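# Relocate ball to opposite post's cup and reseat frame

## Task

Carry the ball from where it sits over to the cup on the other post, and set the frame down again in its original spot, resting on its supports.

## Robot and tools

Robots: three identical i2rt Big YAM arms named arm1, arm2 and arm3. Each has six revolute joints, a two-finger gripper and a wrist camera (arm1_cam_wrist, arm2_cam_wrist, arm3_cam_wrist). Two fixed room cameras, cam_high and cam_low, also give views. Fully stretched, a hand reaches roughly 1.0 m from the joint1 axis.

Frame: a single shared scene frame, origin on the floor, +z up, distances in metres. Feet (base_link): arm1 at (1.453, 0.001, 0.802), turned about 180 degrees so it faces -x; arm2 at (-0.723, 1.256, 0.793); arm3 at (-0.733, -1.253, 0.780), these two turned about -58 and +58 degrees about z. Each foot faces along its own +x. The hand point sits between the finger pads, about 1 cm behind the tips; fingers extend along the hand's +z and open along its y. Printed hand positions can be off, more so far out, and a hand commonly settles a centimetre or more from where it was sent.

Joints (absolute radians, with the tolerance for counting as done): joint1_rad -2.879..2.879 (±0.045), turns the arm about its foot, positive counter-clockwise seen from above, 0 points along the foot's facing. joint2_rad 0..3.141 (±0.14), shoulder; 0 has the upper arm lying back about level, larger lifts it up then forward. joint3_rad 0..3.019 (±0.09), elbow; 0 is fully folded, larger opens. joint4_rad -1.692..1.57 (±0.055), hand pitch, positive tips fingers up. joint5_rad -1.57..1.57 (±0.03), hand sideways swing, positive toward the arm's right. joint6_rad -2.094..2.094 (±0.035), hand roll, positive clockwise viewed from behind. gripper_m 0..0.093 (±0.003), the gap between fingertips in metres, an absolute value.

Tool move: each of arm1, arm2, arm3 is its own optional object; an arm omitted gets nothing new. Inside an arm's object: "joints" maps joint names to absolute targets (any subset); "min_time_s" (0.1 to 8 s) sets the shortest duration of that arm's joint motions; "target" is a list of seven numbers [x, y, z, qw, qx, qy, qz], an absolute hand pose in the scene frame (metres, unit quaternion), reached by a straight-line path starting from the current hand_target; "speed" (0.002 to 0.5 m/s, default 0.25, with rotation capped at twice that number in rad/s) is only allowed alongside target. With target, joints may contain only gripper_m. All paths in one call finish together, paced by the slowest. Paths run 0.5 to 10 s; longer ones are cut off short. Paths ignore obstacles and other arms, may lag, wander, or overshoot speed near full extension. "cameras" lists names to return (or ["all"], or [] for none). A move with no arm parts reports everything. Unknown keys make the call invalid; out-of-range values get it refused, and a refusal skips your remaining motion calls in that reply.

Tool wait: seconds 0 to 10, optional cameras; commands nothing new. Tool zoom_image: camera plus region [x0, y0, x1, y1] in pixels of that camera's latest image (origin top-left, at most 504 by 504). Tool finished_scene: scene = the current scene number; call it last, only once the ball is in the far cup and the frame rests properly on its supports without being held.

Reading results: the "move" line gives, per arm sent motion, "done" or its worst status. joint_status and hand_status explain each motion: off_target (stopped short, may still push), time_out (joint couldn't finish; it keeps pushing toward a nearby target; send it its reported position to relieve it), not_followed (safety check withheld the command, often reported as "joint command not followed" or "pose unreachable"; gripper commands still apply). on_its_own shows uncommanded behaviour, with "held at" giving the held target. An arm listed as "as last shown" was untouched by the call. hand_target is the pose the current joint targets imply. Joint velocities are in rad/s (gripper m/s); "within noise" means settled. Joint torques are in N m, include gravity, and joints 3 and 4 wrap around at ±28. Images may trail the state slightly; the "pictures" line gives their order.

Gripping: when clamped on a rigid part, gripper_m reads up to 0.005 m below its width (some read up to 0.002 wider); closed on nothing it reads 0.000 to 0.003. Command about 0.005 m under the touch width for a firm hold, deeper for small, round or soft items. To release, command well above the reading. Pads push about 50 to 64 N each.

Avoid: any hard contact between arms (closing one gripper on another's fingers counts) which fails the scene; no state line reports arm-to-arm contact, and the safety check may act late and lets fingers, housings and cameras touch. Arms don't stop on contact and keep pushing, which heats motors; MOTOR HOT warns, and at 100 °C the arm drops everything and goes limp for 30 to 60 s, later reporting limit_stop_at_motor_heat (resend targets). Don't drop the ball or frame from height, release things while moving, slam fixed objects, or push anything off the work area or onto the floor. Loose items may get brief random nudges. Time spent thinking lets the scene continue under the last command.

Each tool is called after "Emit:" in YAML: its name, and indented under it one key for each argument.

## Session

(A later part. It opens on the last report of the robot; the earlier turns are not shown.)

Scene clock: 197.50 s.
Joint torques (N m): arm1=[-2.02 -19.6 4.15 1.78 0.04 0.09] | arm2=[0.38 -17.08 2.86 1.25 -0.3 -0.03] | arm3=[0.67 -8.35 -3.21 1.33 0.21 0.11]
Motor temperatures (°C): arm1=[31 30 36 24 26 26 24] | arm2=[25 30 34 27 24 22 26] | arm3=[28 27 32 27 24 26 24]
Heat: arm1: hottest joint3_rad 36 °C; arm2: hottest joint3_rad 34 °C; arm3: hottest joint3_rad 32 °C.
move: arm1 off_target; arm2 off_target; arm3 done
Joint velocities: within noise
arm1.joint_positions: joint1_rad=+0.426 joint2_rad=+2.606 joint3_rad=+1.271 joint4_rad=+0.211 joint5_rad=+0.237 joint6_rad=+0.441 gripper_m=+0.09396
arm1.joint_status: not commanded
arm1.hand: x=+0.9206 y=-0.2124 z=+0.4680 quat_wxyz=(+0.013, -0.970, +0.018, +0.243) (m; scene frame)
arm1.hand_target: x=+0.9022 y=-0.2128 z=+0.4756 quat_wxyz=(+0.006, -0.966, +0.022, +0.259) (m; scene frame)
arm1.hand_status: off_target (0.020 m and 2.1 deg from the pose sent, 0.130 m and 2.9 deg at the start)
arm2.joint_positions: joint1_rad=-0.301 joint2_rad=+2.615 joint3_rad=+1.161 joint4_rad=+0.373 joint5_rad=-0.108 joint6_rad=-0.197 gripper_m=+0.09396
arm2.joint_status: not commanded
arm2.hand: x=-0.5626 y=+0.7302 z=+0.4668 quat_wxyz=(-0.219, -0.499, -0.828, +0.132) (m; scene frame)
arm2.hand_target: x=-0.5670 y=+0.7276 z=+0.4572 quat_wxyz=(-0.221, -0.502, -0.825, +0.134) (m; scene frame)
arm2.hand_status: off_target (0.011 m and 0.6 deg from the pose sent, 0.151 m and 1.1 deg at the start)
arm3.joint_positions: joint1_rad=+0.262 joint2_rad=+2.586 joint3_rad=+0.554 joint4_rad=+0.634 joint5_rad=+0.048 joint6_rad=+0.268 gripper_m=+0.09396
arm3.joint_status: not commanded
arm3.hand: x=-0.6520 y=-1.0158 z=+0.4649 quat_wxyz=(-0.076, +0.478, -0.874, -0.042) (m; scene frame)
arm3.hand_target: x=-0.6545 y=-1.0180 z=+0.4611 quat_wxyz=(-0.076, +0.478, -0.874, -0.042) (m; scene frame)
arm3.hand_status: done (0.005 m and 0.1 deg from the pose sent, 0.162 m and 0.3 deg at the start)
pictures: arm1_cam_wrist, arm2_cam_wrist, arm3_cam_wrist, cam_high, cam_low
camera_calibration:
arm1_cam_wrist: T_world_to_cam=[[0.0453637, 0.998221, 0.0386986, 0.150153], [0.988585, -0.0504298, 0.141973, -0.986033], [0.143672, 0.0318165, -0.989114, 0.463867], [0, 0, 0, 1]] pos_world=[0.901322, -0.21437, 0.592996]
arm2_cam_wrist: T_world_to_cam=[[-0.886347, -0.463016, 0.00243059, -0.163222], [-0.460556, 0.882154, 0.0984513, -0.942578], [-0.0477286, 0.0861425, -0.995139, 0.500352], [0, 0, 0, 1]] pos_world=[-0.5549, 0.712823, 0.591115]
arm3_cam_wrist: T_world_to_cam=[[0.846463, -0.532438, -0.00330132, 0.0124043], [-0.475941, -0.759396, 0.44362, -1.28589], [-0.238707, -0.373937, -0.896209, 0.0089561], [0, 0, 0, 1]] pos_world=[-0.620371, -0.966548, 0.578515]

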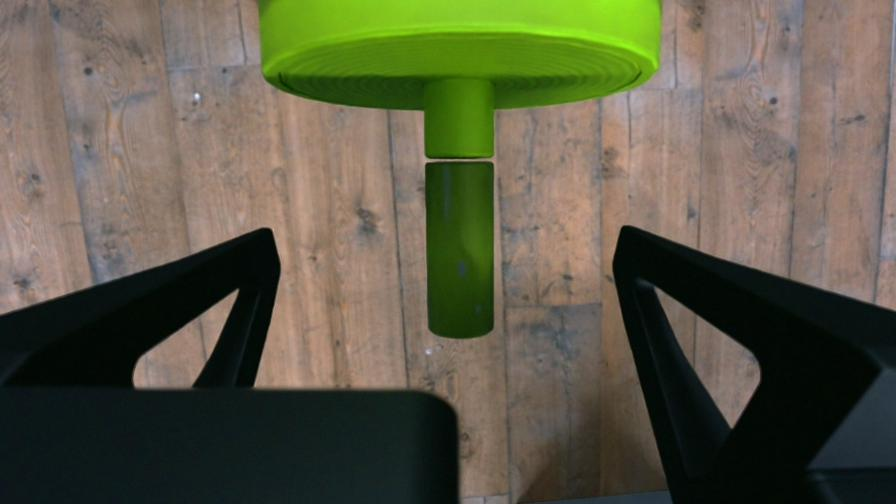

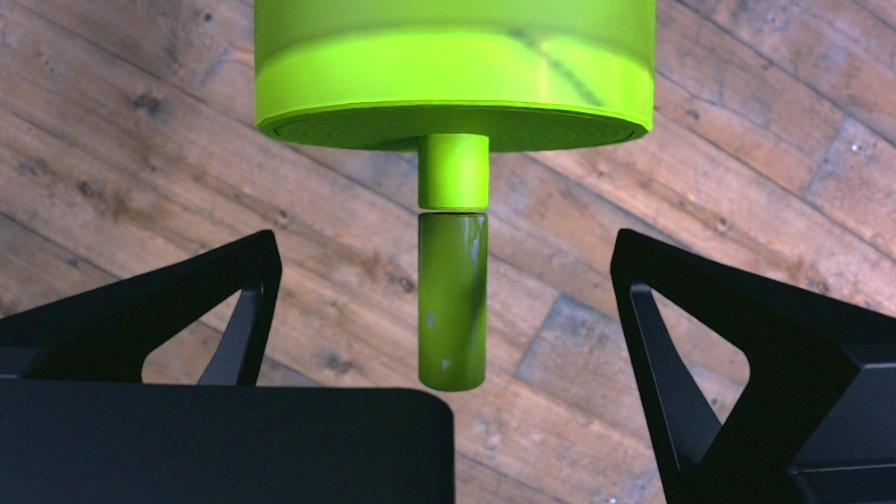

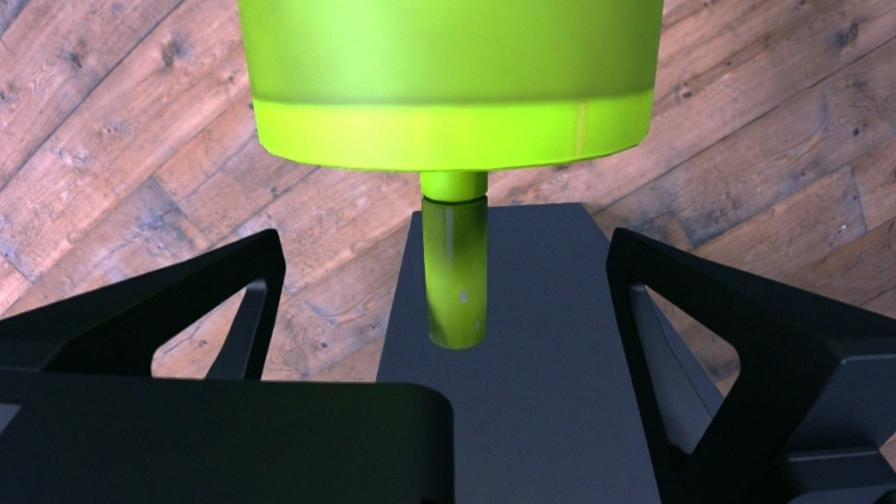

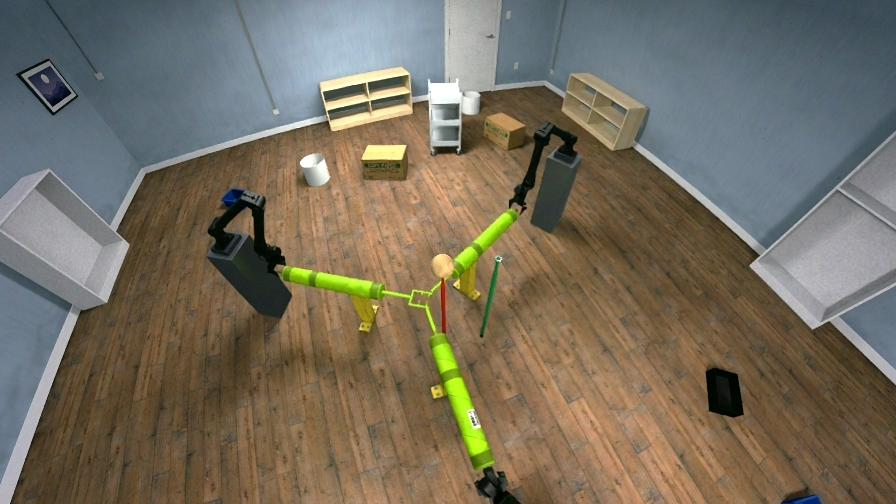

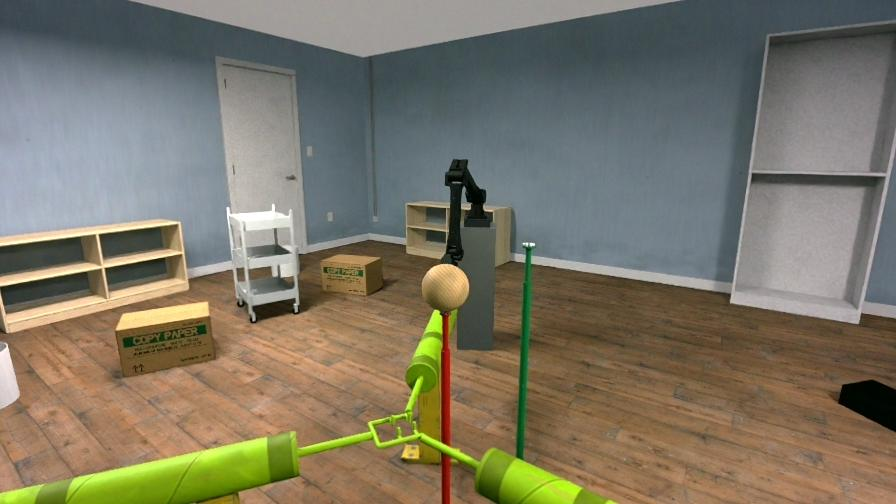

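Emit:
move:
  arm1: {"target":[0.902,-0.208,0.471,-0.0059,0.9657,-0.0219,-0.2587],"speed":0.1}
  arm2: {"target":[-0.5733,0.735,0.453,0.2212,0.5018,0.8254,-0.1345],"speed":0.1}
  arm3: {"target":[-0.654,-1.023,0.459,0.0765,-0.4784,0.8738,0.0419],"speed":0.1}
  cameras: ["arm1_cam_wrist","arm2_cam_wrist","arm3_cam_wrist"]

Emit:
move:
  arm1: {"joints":{"gripper_m":0.022}}
  arm2: {"joints":{"gripper_m":0.022}}
  arm3: {"joints":{"gripper_m":0.022}}
  cameras: ["arm1_cam_wrist","arm2_cam_wrist","arm3_cam_wrist"]

Scene clock: 214.53 s.
Joint torques (N m): arm1=[-2.02 -17.9 4.15 1.84 0.04 0.09] | arm2=[0.38 -16.62 1.48 1.26 -0.3 -0.11] | arm3=[-0.09 -8.18 -3.66 1.31 0.15 0.01]
Motor temperatures (°C): arm1=[30 32 34 24 26 26 23] | arm2=[25 33 32 27 24 22 26] | arm3=[28 28 30 27 24 26 24]
Heat: arm1: hottest joint3_rad 34 °C; arm2: hottest joint2_rad 33 °C; arm3: hottest joint3_rad 30 °C.
move: arm1 off_target; arm2 off_target; arm3 done
Joint velocities: within noise
arm1.joint_positions: joint1_rad=+0.417 joint2_rad=+2.607 joint3_rad=+1.271 joint4_rad=+0.221 joint5_rad=+0.232 joint6_rad=+0.436 gripper_m=+0.09396
arm1.joint_status: not commanded
arm1.hand: x=+0.9172 y=-0.2089 z=+0.4685 quat_wxyz=(+0.011, -0.969, +0.020, +0.246) (m; scene frame)
arm1.hand_target: x=+0.9023 y=-0.2078 z=+0.4713 quat_wxyz=(+0.006, -0.966, +0.022, +0.259) (m; scene frame)
arm1.hand_status: off_target (0.015 m and 1.7 deg from the pose sent, 0.019 m and 2.1 deg at the start)
arm2.joint_positions: joint1_rad=-0.311 joint2_rad=+2.615 joint3_rad=+1.161 joint4_rad=+0.399 joint5_rad=-0.113 joint6_rad=-0.197 gripper_m=+0.09396
arm2.joint_status: not commanded
arm2.hand: x=-0.5657 y=+0.7236 z=+0.4700 quat_wxyz=(-0.229, -0.500, -0.823, +0.140) (m; scene frame)
arm2.hand_target: x=-0.5732 y=+0.7356 z=+0.4536 quat_wxyz=(-0.221, -0.502, -0.825, +0.134) (m; scene frame)
arm2.hand_status: off_target (0.022 m and 1.1 deg from the pose sent, 0.018 m and 0.6 deg at the start)
arm3.joint_positions: joint1_rad=+0.262 joint2_rad=+2.599 joint3_rad=+0.554 joint4_rad=+0.653 joint5_rad=+0.048 joint6_rad=+0.268 gripper_m=+0.09396
arm3.joint_status: not commanded
arm3.hand: x=-0.6524 y=-1.0170 z=+0.4626 quat_wxyz=(-0.079, +0.478, -0.874, -0.044) (m; scene frame)
arm3.hand_target: x=-0.6540 y=-1.0231 z=+0.4591 quat_wxyz=(-0.076, +0.478, -0.874, -0.042) (m; scene frame)
arm3.hand_status: done (0.007 m and 0.4 deg from the pose sent, 0.009 m and 0.0 deg at the start)
pictures: arm1_cam_wrist, arm2_cam_wrist, arm3_cam_wrist
camera_calibration:
arm1_cam_wrist: T_world_to_cam=[[0.0485769, 0.998259, 0.0334568, 0.14638], [0.989332, -0.0526942, 0.135811, -0.980935], [0.137338, 0.0265026, -0.99017, 0.469886], [0, 0, 0, 1]] pos_world=[0.898827, -0.210268, 0.593592]
arm2_cam_wrist: T_world_to_cam=[[-0.890033, -0.455876, 0.00424157, -0.17715], [-0.454394, 0.887818, 0.0728312, -0.92708], [-0.0369677, 0.0628948, -0.997335, 0.527897], [0, 0, 0, 1]] pos_world=[-0.559414, 0.709118, 0.594762]
arm3_cam_wrist: T_world_to_cam=[[0.846499, -0.532368, -0.0048956, 0.0128144], [-0.476671, -0.761968, 0.438395, -1.28668], [-0.237118, -0.368767, -0.898769, 0.0138908], [0, 0, 0, 1]] pos_world=[-0.620875, -0.968462, 0.57662]

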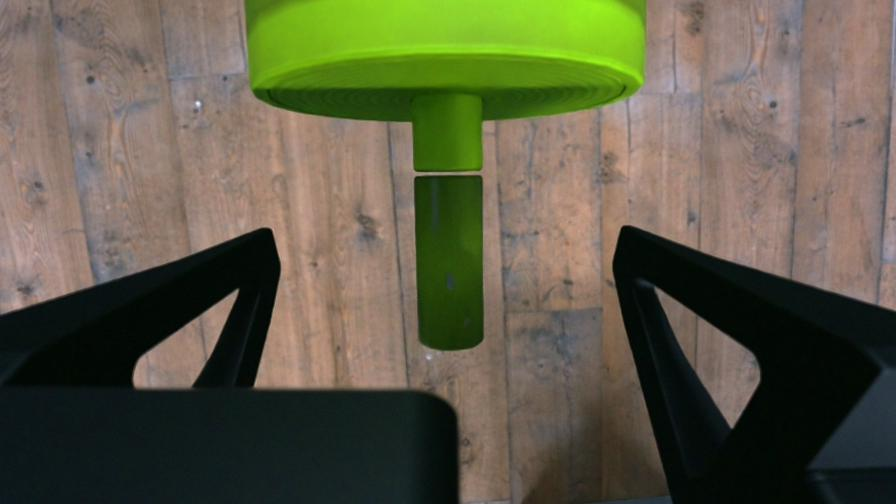

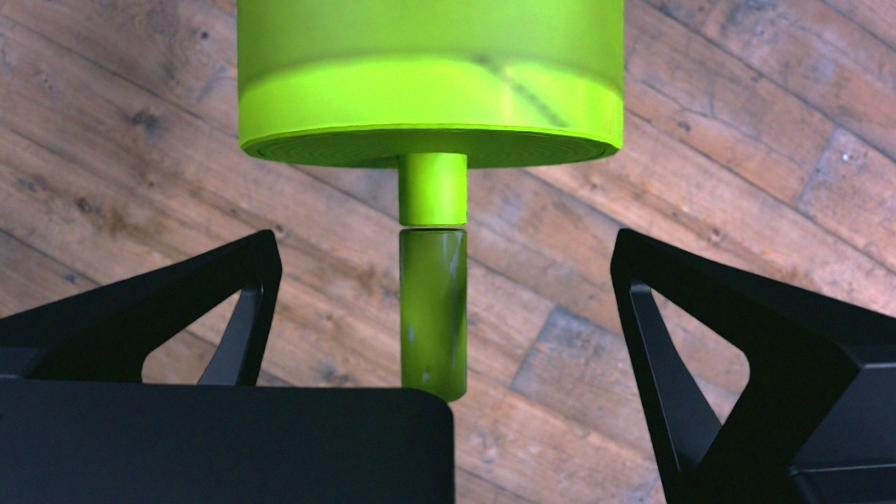

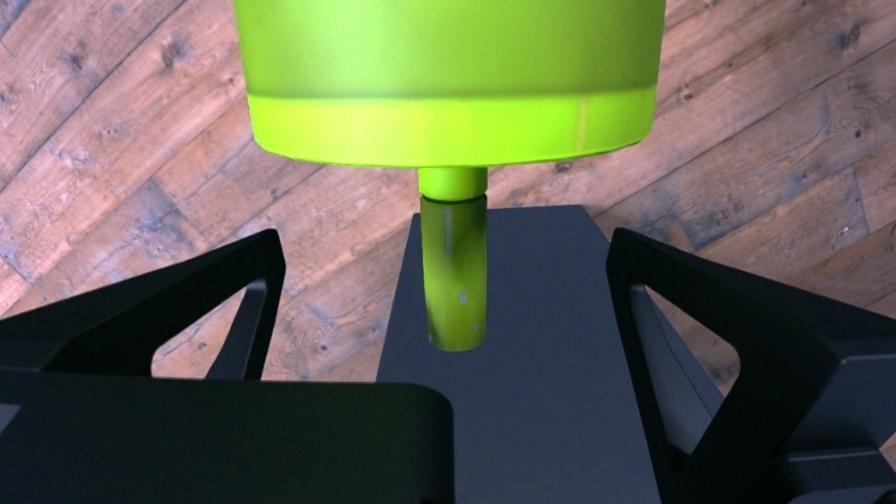

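Scene clock: 215.33 s.
Joint torques (N m): arm1=[-1.96 -18.43 4.16 1.84 0.04 0.07] | arm2=[0.38 -16.67 1.48 1.29 -0.25 -0.11] | arm3=[-0.09 -8.18 -3.66 1.35 0.15 0.02]
Motor temperatures (°C): arm1=[30 32 34 24 26 26 23] | arm2=[25 33 32 27 24 22 26] | arm3=[28 28 30 27 24 26 24]
Heat: arm1: hottest joint3_rad 34 °C; arm2: hottest joint2_rad 33 °C; arm3: hottest joint3_rad 30 °C.
move: arm1 done; arm2 done; arm3 done
Joint velocities: within noise
arm1.joint_positions: joint1_rad=+0.417 joint2_rad=+2.607 joint3_rad=+1.271 joint4_rad=+0.221 joint5_rad=+0.232 joint6_rad=+0.435 gripper_m=+0.02220
arm1.joint_status: all done
arm1.hand: x=+0.9172 y=-0.2089 z=+0.4685 quat_wxyz=(+0.011, -0.969, +0.020, +0.246) (m; scene frame)
arm1.hand_target: x=+0.9023 y=-0.2078 z=+0.4714 quat_wxyz=(+0.006, -0.966, +0.022, +0.259) (m; scene frame)
arm1.hand_status: not commanded
arm2.joint_positions: joint1_rad=-0.311 joint2_rad=+2.615 joint3_rad=+1.161 joint4_rad=+0.399 joint5_rad=-0.114 joint6_rad=-0.197 gripper_m=+0.02218
arm2.joint_status: all done
arm2.hand: x=-0.5655 y=+0.7237 z=+0.4701 quat_wxyz=(-0.229, -0.500, -0.823, +0.140) (m; scene frame)
arm2.hand_target: x=-0.5733 y=+0.7356 z=+0.4536 quat_wxyz=(-0.221, -0.502, -0.825, +0.134) (m; scene frame)
arm2.hand_status: not commanded
arm3.joint_positions: joint1_rad=+0.262 joint2_rad=+2.599 joint3_rad=+0.554 joint4_rad=+0.653 joint5_rad=+0.048 joint6_rad=+0.268 gripper_m=+0.02215
arm3.joint_status: all done
arm3.hand: x=-0.6524 y=-1.0170 z=+0.4626 quat_wxyz=(-0.079, +0.478, -0.874, -0.044) (m; scene frame)
arm3.hand_target: x=-0.6541 y=-1.0232 z=+0.4591 quat_wxyz=(-0.076, +0.478, -0.874, -0.042) (m; scene frame)
arm3.hand_status: not commanded
pictures: arm1_cam_wrist, arm2_cam_wrist, arm3_cam_wrist
camera_calibration:
arm1_cam_wrist: T_world_to_cam=[[0.0479185, 0.998277, 0.0338739, 0.146832], [0.989366, -0.0520986, 0.135794, -0.980737], [0.137325, 0.0270066, -0.990158, 0.470012], [0, 0, 0, 1]] pos_world=[0.898728, -0.210367, 0.593591]
arm2_cam_wrist: T_world_to_cam=[[-0.889675, -0.456585, 0.00296953, -0.175599], [-0.455192, 0.887432, 0.0725565, -0.927042], [-0.0357634, 0.0631999, -0.99736, 0.528371], [0, 0, 0, 1]] pos_world=[-0.559312, 0.709118, 0.594761]
arm3_cam_wrist: T_world_to_cam=[[0.846499, -0.532368, -0.0048956, 0.0128144], [-0.476671, -0.761968, 0.438395, -1.28668], [-0.237118, -0.368767, -0.898769, 0.0138908], [0, 0, 0, 1]] pos_world=[-0.620875, -0.968462, 0.57662]

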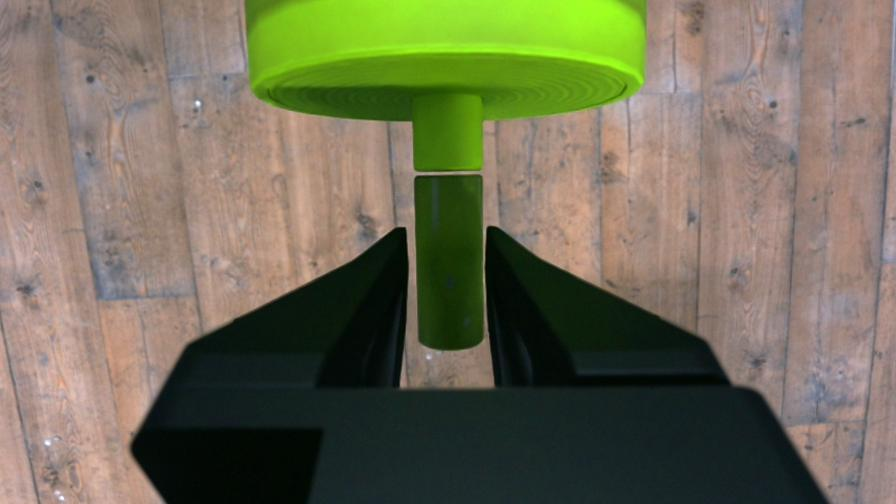

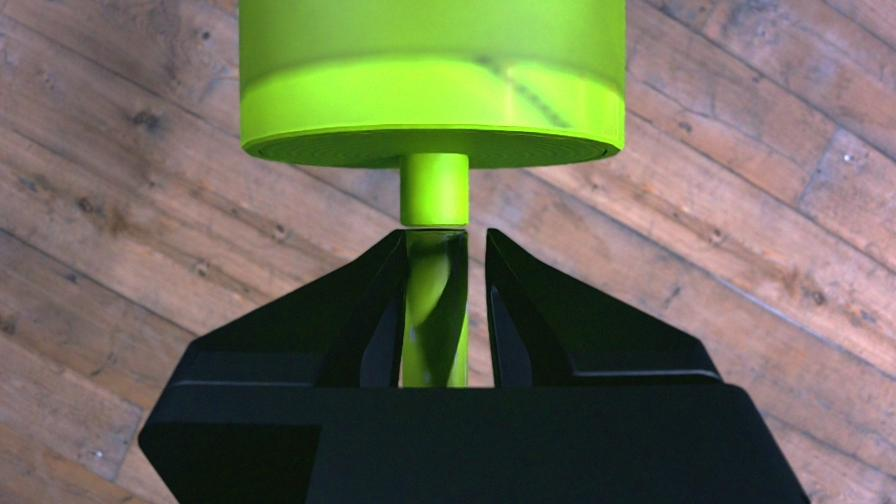

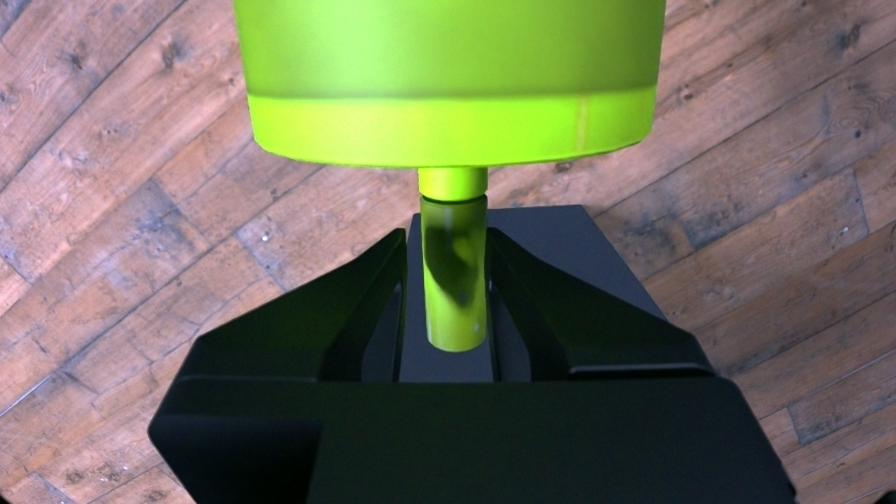

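Emit:
move:
  arm1: {"joints":{"gripper_m":0.012}}
  arm2: {"joints":{"gripper_m":0.012}}
  arm3: {"joints":{"gripper_m":0.012}}
  cameras: ["arm2_cam_wrist"]

Scene clock: 222.43 s.
Joint torques (N m): arm1=[-1.79 -18.43 4.16 1.85 0.05 0.07] | arm2=[0.38 -16.62 1.48 1.21 0.05 -0.11] | arm3=[-0.09 -8.23 -3.64 1.35 0.15 0.01]
Motor temperatures (°C): arm1=[30 33 34 24 26 26 23] | arm2=[25 34 31 27 24 22 26] | arm3=[28 28 30 27 24 26 24]
Heat: arm1: hottest joint3_rad 34 °C; arm2: hottest joint2_rad 34 °C; arm3: hottest joint3_rad 30 °C.
move: arm1 done; arm2 done; arm3 done
Joint velocities: within noise
arm1.joint_positions: joint1_rad=+0.417 joint2_rad=+2.607 joint3_rad=+1.271 joint4_rad=+0.221 joint5_rad=+0.232 joint6_rad=+0.435 gripper_m=+0.01222
arm1.joint_status: all done
arm1.hand: x=+0.9171 y=-0.2087 z=+0.4685 quat_wxyz=(+0.011, -0.969, +0.020, +0.246) (m; scene frame)
arm1.hand_target: x=+0.9023 y=-0.2079 z=+0.4714 quat_wxyz=(+0.006, -0.966, +0.022, +0.259) (m; scene frame)
arm1.hand_status: not commanded
arm2.joint_positions: joint1_rad=-0.311 joint2_rad=+2.615 joint3_rad=+1.161 joint4_rad=+0.399 joint5_rad=-0.122 joint6_rad=-0.197 gripper_m=+0.01228
arm2.joint_status: all done
arm2.hand: x=-0.5641 y=+0.7239 z=+0.4703 quat_wxyz=(-0.232, -0.499, -0.824, +0.137) (m; scene frame)
arm2.hand_target: x=-0.5732 y=+0.7356 z=+0.4536 quat_wxyz=(-0.221, -0.502, -0.825, +0.134) (m; scene frame)
arm2.hand_status: not commanded
arm3.joint_positions: joint1_rad=+0.262 joint2_rad=+2.599 joint3_rad=+0.554 joint4_rad=+0.653 joint5_rad=+0.048 joint6_rad=+0.268 gripper_m=+0.01218
arm3.joint_status: all done
arm3.hand: x=-0.6524 y=-1.0170 z=+0.4626 quat_wxyz=(-0.079, +0.478, -0.874, -0.044) (m; scene frame)
arm3.hand_target: x=-0.6541 y=-1.0232 z=+0.4591 quat_wxyz=(-0.076, +0.478, -0.874, -0.042) (m; scene frame)
arm3.hand_status: not commanded
pictures: arm2_cam_wrist
camera_calibration:
arm2_cam_wrist: T_world_to_cam=[[-0.88779, -0.460235, -0.0035162, -0.167554], [-0.459319, 0.885486, 0.0702868, -0.926584], [-0.0292349, 0.064015, -0.997521, 0.531838], [0, 0, 0, 1]] pos_world=[-0.558802, 0.709318, 0.595057]

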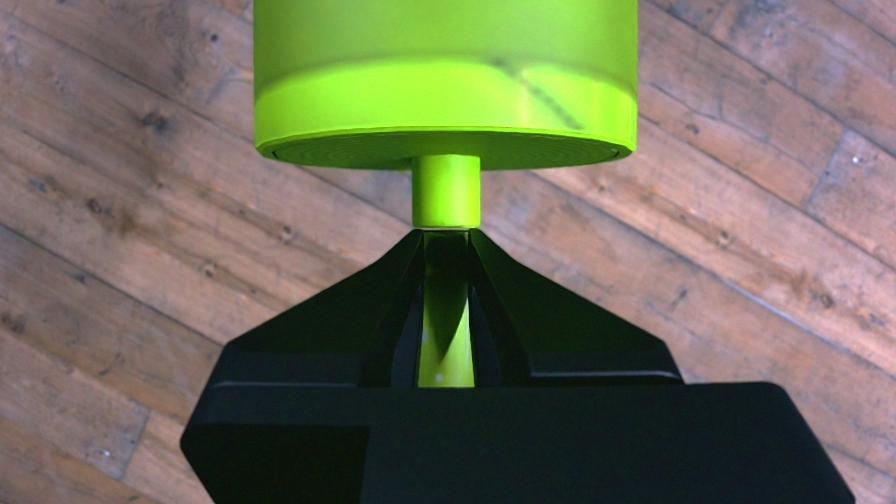

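Emit:
move:
  arm1: {"target":[0.904,-0.208,0.53,-0.0059,0.9657,-0.0219,-0.2587],"speed":0.06,"joints":{"gripper_m":0.008}}
  arm2: {"target":[-0.57,0.732,0.53,0.2212,0.5018,0.8254,-0.1345],"speed":0.06,"joints":{"gripper_m":0.008}}
  arm3: {"target":[-0.654,-1.023,0.53,0.0765,-0.4784,0.8738,0.0419],"speed":0.06,"joints":{"gripper_m":0.008}}
  cameras: ["all"]

Scene clock: 238.33 s.
Joint torques (N m): arm1=[-1.79 -20.66 2.61 0.94 0.06 0.08] | arm2=[0.97 -20.37 1.33 0.4 -0.12 -0.06] | arm3=[-0.03 -10.52 -3.99 0.43 0.15 0.02]
Motor temperatures (°C): arm1=[30 35 33 24 26 26 23] | arm2=[25 35 30 27 24 22 26] | arm3=[28 28 29 27 24 25 24]
Heat: arm1: hottest joint2_rad 35 °C; arm2: hottest joint2_rad 35 °C; arm3: hottest joint3_rad 29 °C.
move: arm1 off_target; arm2 done; arm3 done
Joint velocities: within noise
arm1.joint_positions: joint1_rad=+0.416 joint2_rad=+2.489 joint3_rad=+1.204 joint4_rad=+0.185 joint5_rad=+0.232 joint6_rad=+0.435 gripper_m=+0.00813
arm1.joint_status: all done
arm1.hand: x=+0.9129 y=-0.2107 z=+0.5168 quat_wxyz=(+0.008, -0.967, +0.021, +0.252) (m; scene frame)
arm1.hand_target: x=+0.9041 y=-0.2080 z=+0.5298 quat_wxyz=(+0.006, -0.966, +0.022, +0.259) (m; scene frame)
arm1.hand_status: off_target (0.016 m and 0.8 deg from the pose sent, 0.063 m and 1.7 deg at the start)
arm2.joint_positions: joint1_rad=-0.311 joint2_rad=+2.468 joint3_rad=+1.063 joint4_rad=+0.328 joint5_rad=-0.114 joint6_rad=-0.197 gripper_m=+0.00811
arm2.joint_status: all done
arm2.hand: x=-0.5681 y=+0.7338 z=+0.5213 quat_wxyz=(-0.221, -0.502, -0.826, +0.132) (m; scene frame)
arm2.hand_target: x=-0.5700 y=+0.7321 z=+0.5298 quat_wxyz=(-0.221, -0.502, -0.825, +0.135) (m; scene frame)
arm2.hand_status: done (0.009 m and 0.3 deg from the pose sent, 0.060 m and 1.3 deg at the start)
arm3.joint_positions: joint1_rad=+0.262 joint2_rad=+2.368 joint3_rad=+0.437 joint4_rad=+0.540 joint5_rad=+0.048 joint6_rad=+0.268 gripper_m=+0.00808
arm3.joint_status: all done
arm3.hand: x=-0.6525 y=-1.0177 z=+0.5238 quat_wxyz=(-0.079, +0.478, -0.874, -0.045) (m; scene frame)
arm3.hand_target: x=-0.6540 y=-1.0231 z=+0.5297 quat_wxyz=(-0.076, +0.478, -0.874, -0.042) (m; scene frame)
arm3.hand_status: done (0.008 m and 0.4 deg from the pose sent, 0.068 m and 0.4 deg at the start)
pictures: arm1_cam_wrist, arm2_cam_wrist, arm3_cam_wrist, cam_high, cam_low
camera_calibration:
arm1_cam_wrist: T_world_to_cam=[[0.0490466, 0.998441, 0.0266569, 0.149855], [0.991101, -0.051958, 0.122552, -0.977945], [0.123746, 0.0204089, -0.992104, 0.530513], [0, 0, 0, 1]] pos_world=[0.896243, -0.211261, 0.642179]
arm2_cam_wrist: T_world_to_cam=[[-0.889532, -0.456867, -0.0022762, -0.170435], [-0.455023, 0.885474, 0.0942891, -0.950836], [-0.041062, 0.0849089, -0.995542, 0.558842], [0, 0, 0, 1]] pos_world=[-0.561313, 0.716624, 0.645616]
arm3_cam_wrist: T_world_to_cam=[[0.846484, -0.53239, -0.00518879, 0.012929], [-0.476848, -0.762437, 0.437384, -1.31409], [-0.236815, -0.367764, -0.89926, 0.0700495], [0, 0, 0, 1]] pos_world=[-0.620976, -0.969265, 0.637821]

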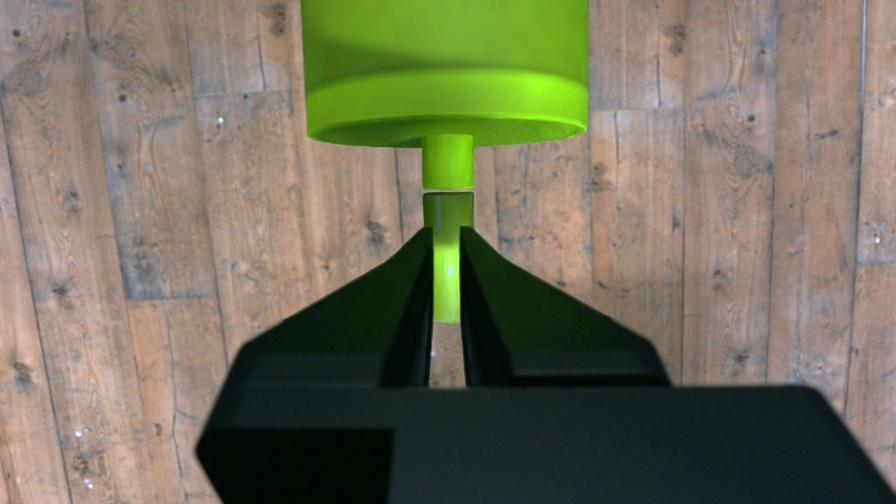

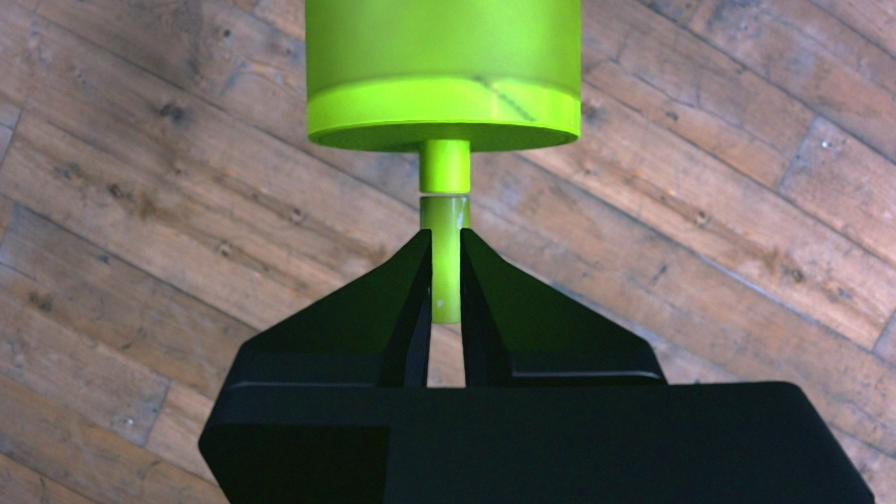

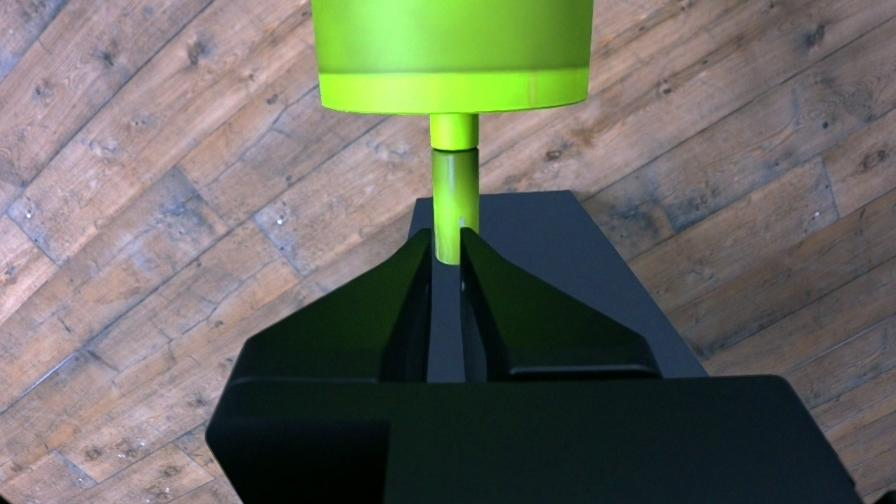

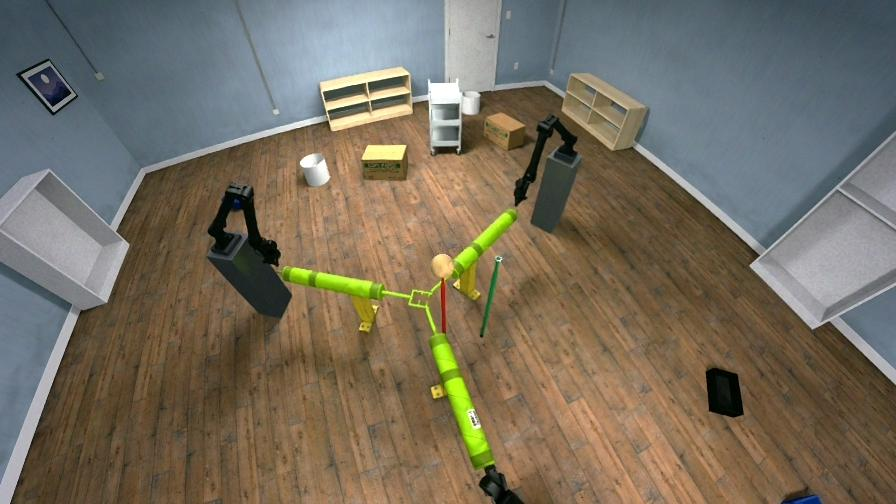

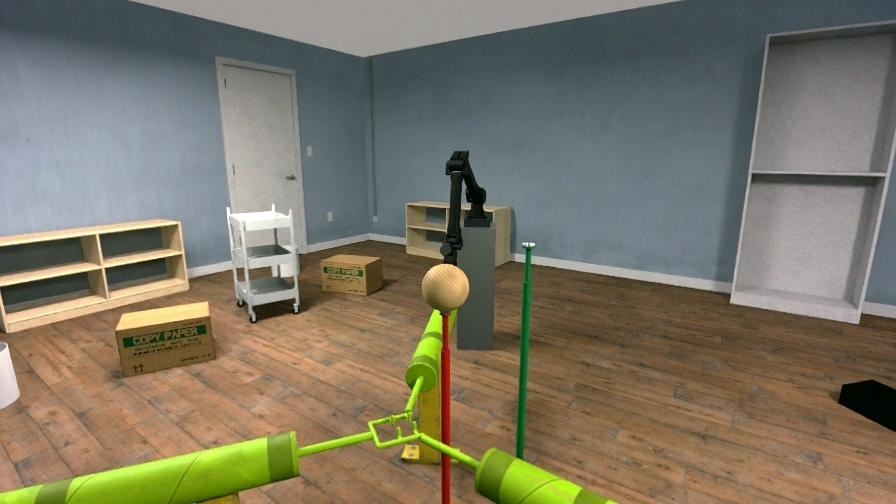

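Emit:
move:
  arm1: {"joints":{"gripper_m":0.07}}
  arm2: {"joints":{"gripper_m":0.07}}
  arm3: {"joints":{"gripper_m":0.07}}

Emit:
move:
  arm1: {"target":[0.906,-0.208,0.451,-0.0059,0.9657,-0.0219,-0.2587],"speed":0.1}
  arm2: {"target":[-0.576,0.738,0.436,0.2212,0.5018,0.8254,-0.1345],"speed":0.1}
  arm3: {"target":[-0.659,-1.032,0.442,0.0765,-0.4784,0.8738,0.0419],"speed":0.1}
  cameras: ["all"]

Scene clock: 257.80 s.
Joint torques (N m): arm1=[-1.79 -20.66 2.63 0.95 0.06 0.08] | arm2=[0.91 -20.31 1.33 0.4 -0.12 -0.06] | arm3=[-0.03 -10.52 -3.99 0.43 0.15 0.02]
Motor temperatures (°C): arm1=[30 34 32 24 26 25 23] | arm2=[25 33 29 26 24 22 26] | arm3=[28 28 28 27 24 25 24]
Heat: arm1: hottest joint2_rad 34 °C; arm2: hottest joint2_rad 33 °C; arm3: hottest joint1_rad 28 °C.
move: arm1 done; arm2 done; arm3 done
Joint velocities: within noise
arm1.joint_positions: joint1_rad=+0.416 joint2_rad=+2.489 joint3_rad=+1.204 joint4_rad=+0.185 joint5_rad=+0.232 joint6_rad=+0.435 gripper_m=+0.06980
arm1.joint_status: all done
arm1.hand: x=+0.9129 y=-0.2107 z=+0.5168 quat_wxyz=(+0.008, -0.967, +0.021, +0.252) (m; scene frame)
arm1.hand_target: x=+0.9041 y=-0.2080 z=+0.5298 quat_wxyz=(+0.006, -0.966, +0.022, +0.259) (m; scene frame)
arm1.hand_status: not commanded
arm2.joint_positions: joint1_rad=-0.311 joint2_rad=+2.468 joint3_rad=+1.063 joint4_rad=+0.328 joint5_rad=-0.114 joint6_rad=-0.197 gripper_m=+0.06982
arm2.joint_status: all done
arm2.hand: x=-0.5681 y=+0.7338 z=+0.5213 quat_wxyz=(-0.221, -0.502, -0.826, +0.132) (m; scene frame)
arm2.hand_target: x=-0.5700 y=+0.7321 z=+0.5298 quat_wxyz=(-0.221, -0.502, -0.825, +0.134) (m; scene frame)
arm2.hand_status: not commanded
arm3.joint_positions: joint1_rad=+0.262 joint2_rad=+2.368 joint3_rad=+0.437 joint4_rad=+0.540 joint5_rad=+0.048 joint6_rad=+0.268 gripper_m=+0.06985
arm3.joint_status: all done
arm3.hand: x=-0.6525 y=-1.0177 z=+0.5238 quat_wxyz=(-0.079, +0.478, -0.874, -0.045) (m; scene frame)
arm3.hand_target: x=-0.6540 y=-1.0231 z=+0.5297 quat_wxyz=(-0.076, +0.478, -0.874, -0.042) (m; scene frame)
arm3.hand_status: not commanded
pictures: none

Scene clock: 259.57 s.
Joint torques (N m): arm1=[-1.55 -18.9 3.86 1.85 0.1 0.1] | arm2=[0.38 -16.62 2.4 1.28 -0.31 -0.15] | arm3=[0.73 -8.18 -3.85 1.35 0.22 0.12]
Motor temperatures (°C): arm1=[30 34 31 24 26 25 23] | arm2=[25 33 29 26 24 22 26] | arm3=[28 28 28 27 24 25 24]
Heat: arm1: hottest joint2_rad 34 °C; arm2: hottest joint2_rad 33 °C; arm3: hottest joint1_rad 28 °C.
move: arm1 off_target; arm2 off_target; arm3 done
Joint velocities: within noise
arm1.joint_positions: joint1_rad=+0.416 joint2_rad=+2.659 joint3_rad=+1.295 joint4_rad=+0.245 joint5_rad=+0.232 joint6_rad=+0.435 gripper_m=+0.06987
arm1.joint_status: not commanded
arm1.hand: x=+0.9216 y=-0.2063 z=+0.4468 quat_wxyz=(+0.012, -0.970, +0.020, +0.244) (m; scene frame)
arm1.hand_target: x=+0.9063 y=-0.2079 z=+0.4515 quat_wxyz=(+0.006, -0.966, +0.022, +0.259) (m; scene frame)
arm1.hand_status: off_target (0.016 m and 1.9 deg from the pose sent, 0.066 m and 0.8 deg at the start)
arm2.joint_positions: joint1_rad=-0.314 joint2_rad=+2.663 joint3_rad=+1.165 joint4_rad=+0.420 joint5_rad=-0.114 joint6_rad=-0.197 gripper_m=+0.06989
arm2.joint_status: not commanded
arm2.hand: x=-0.5712 y=+0.7382 z=+0.4478 quat_wxyz=(-0.221, -0.503, -0.825, +0.132) (m; scene frame)
arm2.hand_target: x=-0.5759 y=+0.7383 z=+0.4364 quat_wxyz=(-0.221, -0.502, -0.825, +0.134) (m; scene frame)
arm2.hand_status: off_target (0.013 m and 0.3 deg from the pose sent, 0.086 m and 0.3 deg at the start)
arm3.joint_positions: joint1_rad=+0.263 joint2_rad=+2.678 joint3_rad=+0.569 joint4_rad=+0.710 joint5_rad=+0.048 joint6_rad=+0.269 gripper_m=+0.06992
arm3.joint_status: not commanded
arm3.hand: x=-0.6563 y=-1.0294 z=+0.4455 quat_wxyz=(-0.076, +0.478, -0.874, -0.042) (m; scene frame)
arm3.hand_target: x=-0.6589 y=-1.0321 z=+0.4421 quat_wxyz=(-0.076, +0.478, -0.874, -0.042) (m; scene frame)
arm3.hand_status: done (0.005 m and 0.0 deg from the pose sent, 0.083 m and 0.5 deg at the start)
pictures: arm1_cam_wrist, arm2_cam_wrist, arm3_cam_wrist, cam_high, cam_low
camera_calibration:
arm1_cam_wrist: T_world_to_cam=[[0.0485516, 0.998176, 0.0358725, 0.143151], [0.9888, -0.0531082, 0.139481, -0.983406], [0.141131, 0.0286987, -0.989575, 0.444397], [0, 0, 0, 1]] pos_world=[0.902723, -0.207871, 0.571795]
arm2_cam_wrist: T_world_to_cam=[[-0.891279, -0.453449, -0.00242796, -0.174764], [-0.451618, 0.887172, 0.0946991, -0.948665], [-0.0407873, 0.0854998, -0.995503, 0.484883], [0, 0, 0, 1]] pos_world=[-0.564421, 0.720925, 0.572116]
arm3_cam_wrist: T_world_to_cam=[[0.84625, -0.532777, -0.00310766, 0.0080273], [-0.476318, -0.759159, 0.44362, -1.28974], [-0.23871, -0.373933, -0.89621, -0.0144644], [0, 0, 0, 1]] pos_world=[-0.624571, -0.980248, 0.559215]

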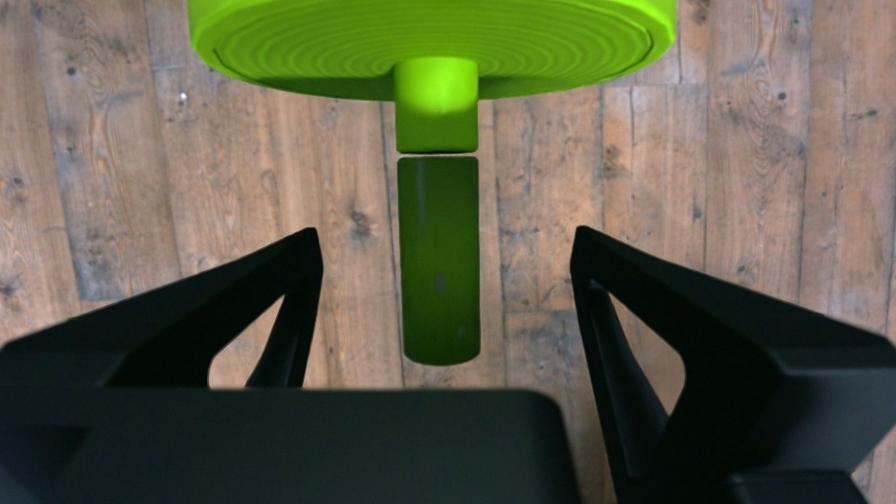

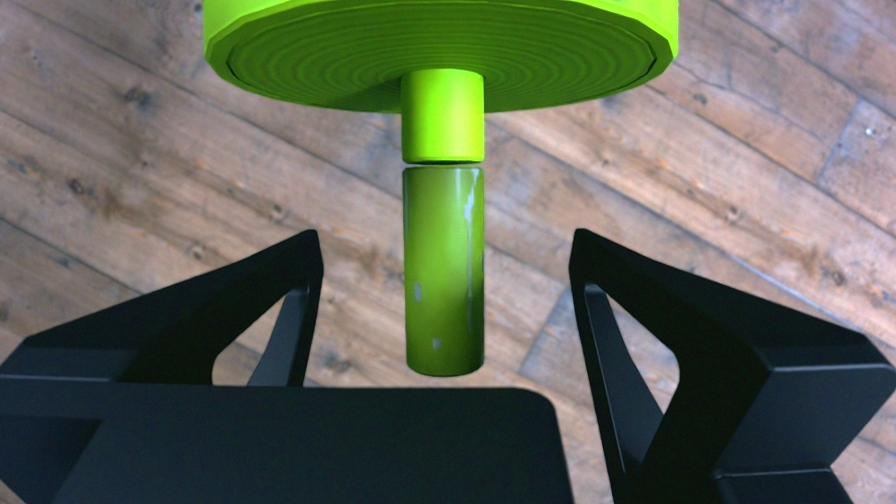

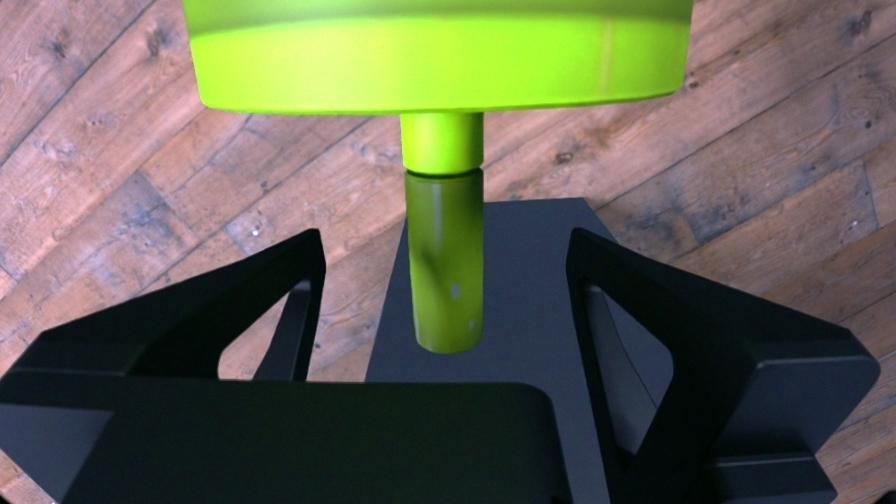

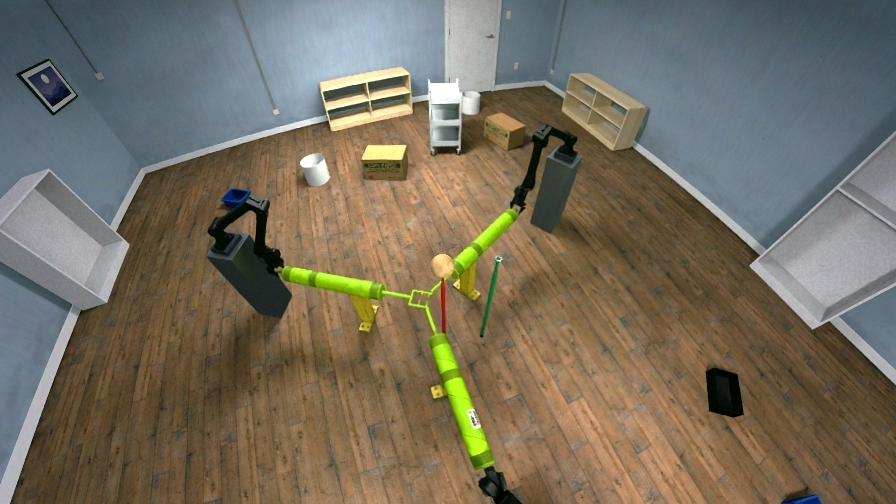

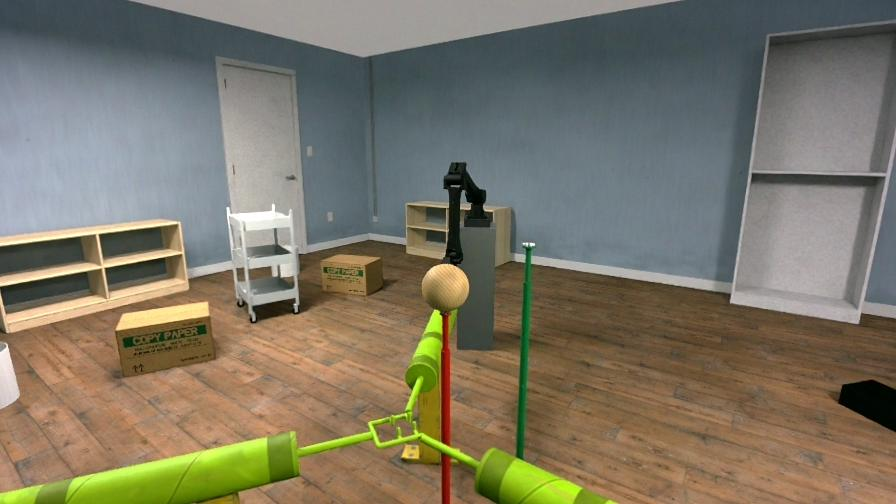

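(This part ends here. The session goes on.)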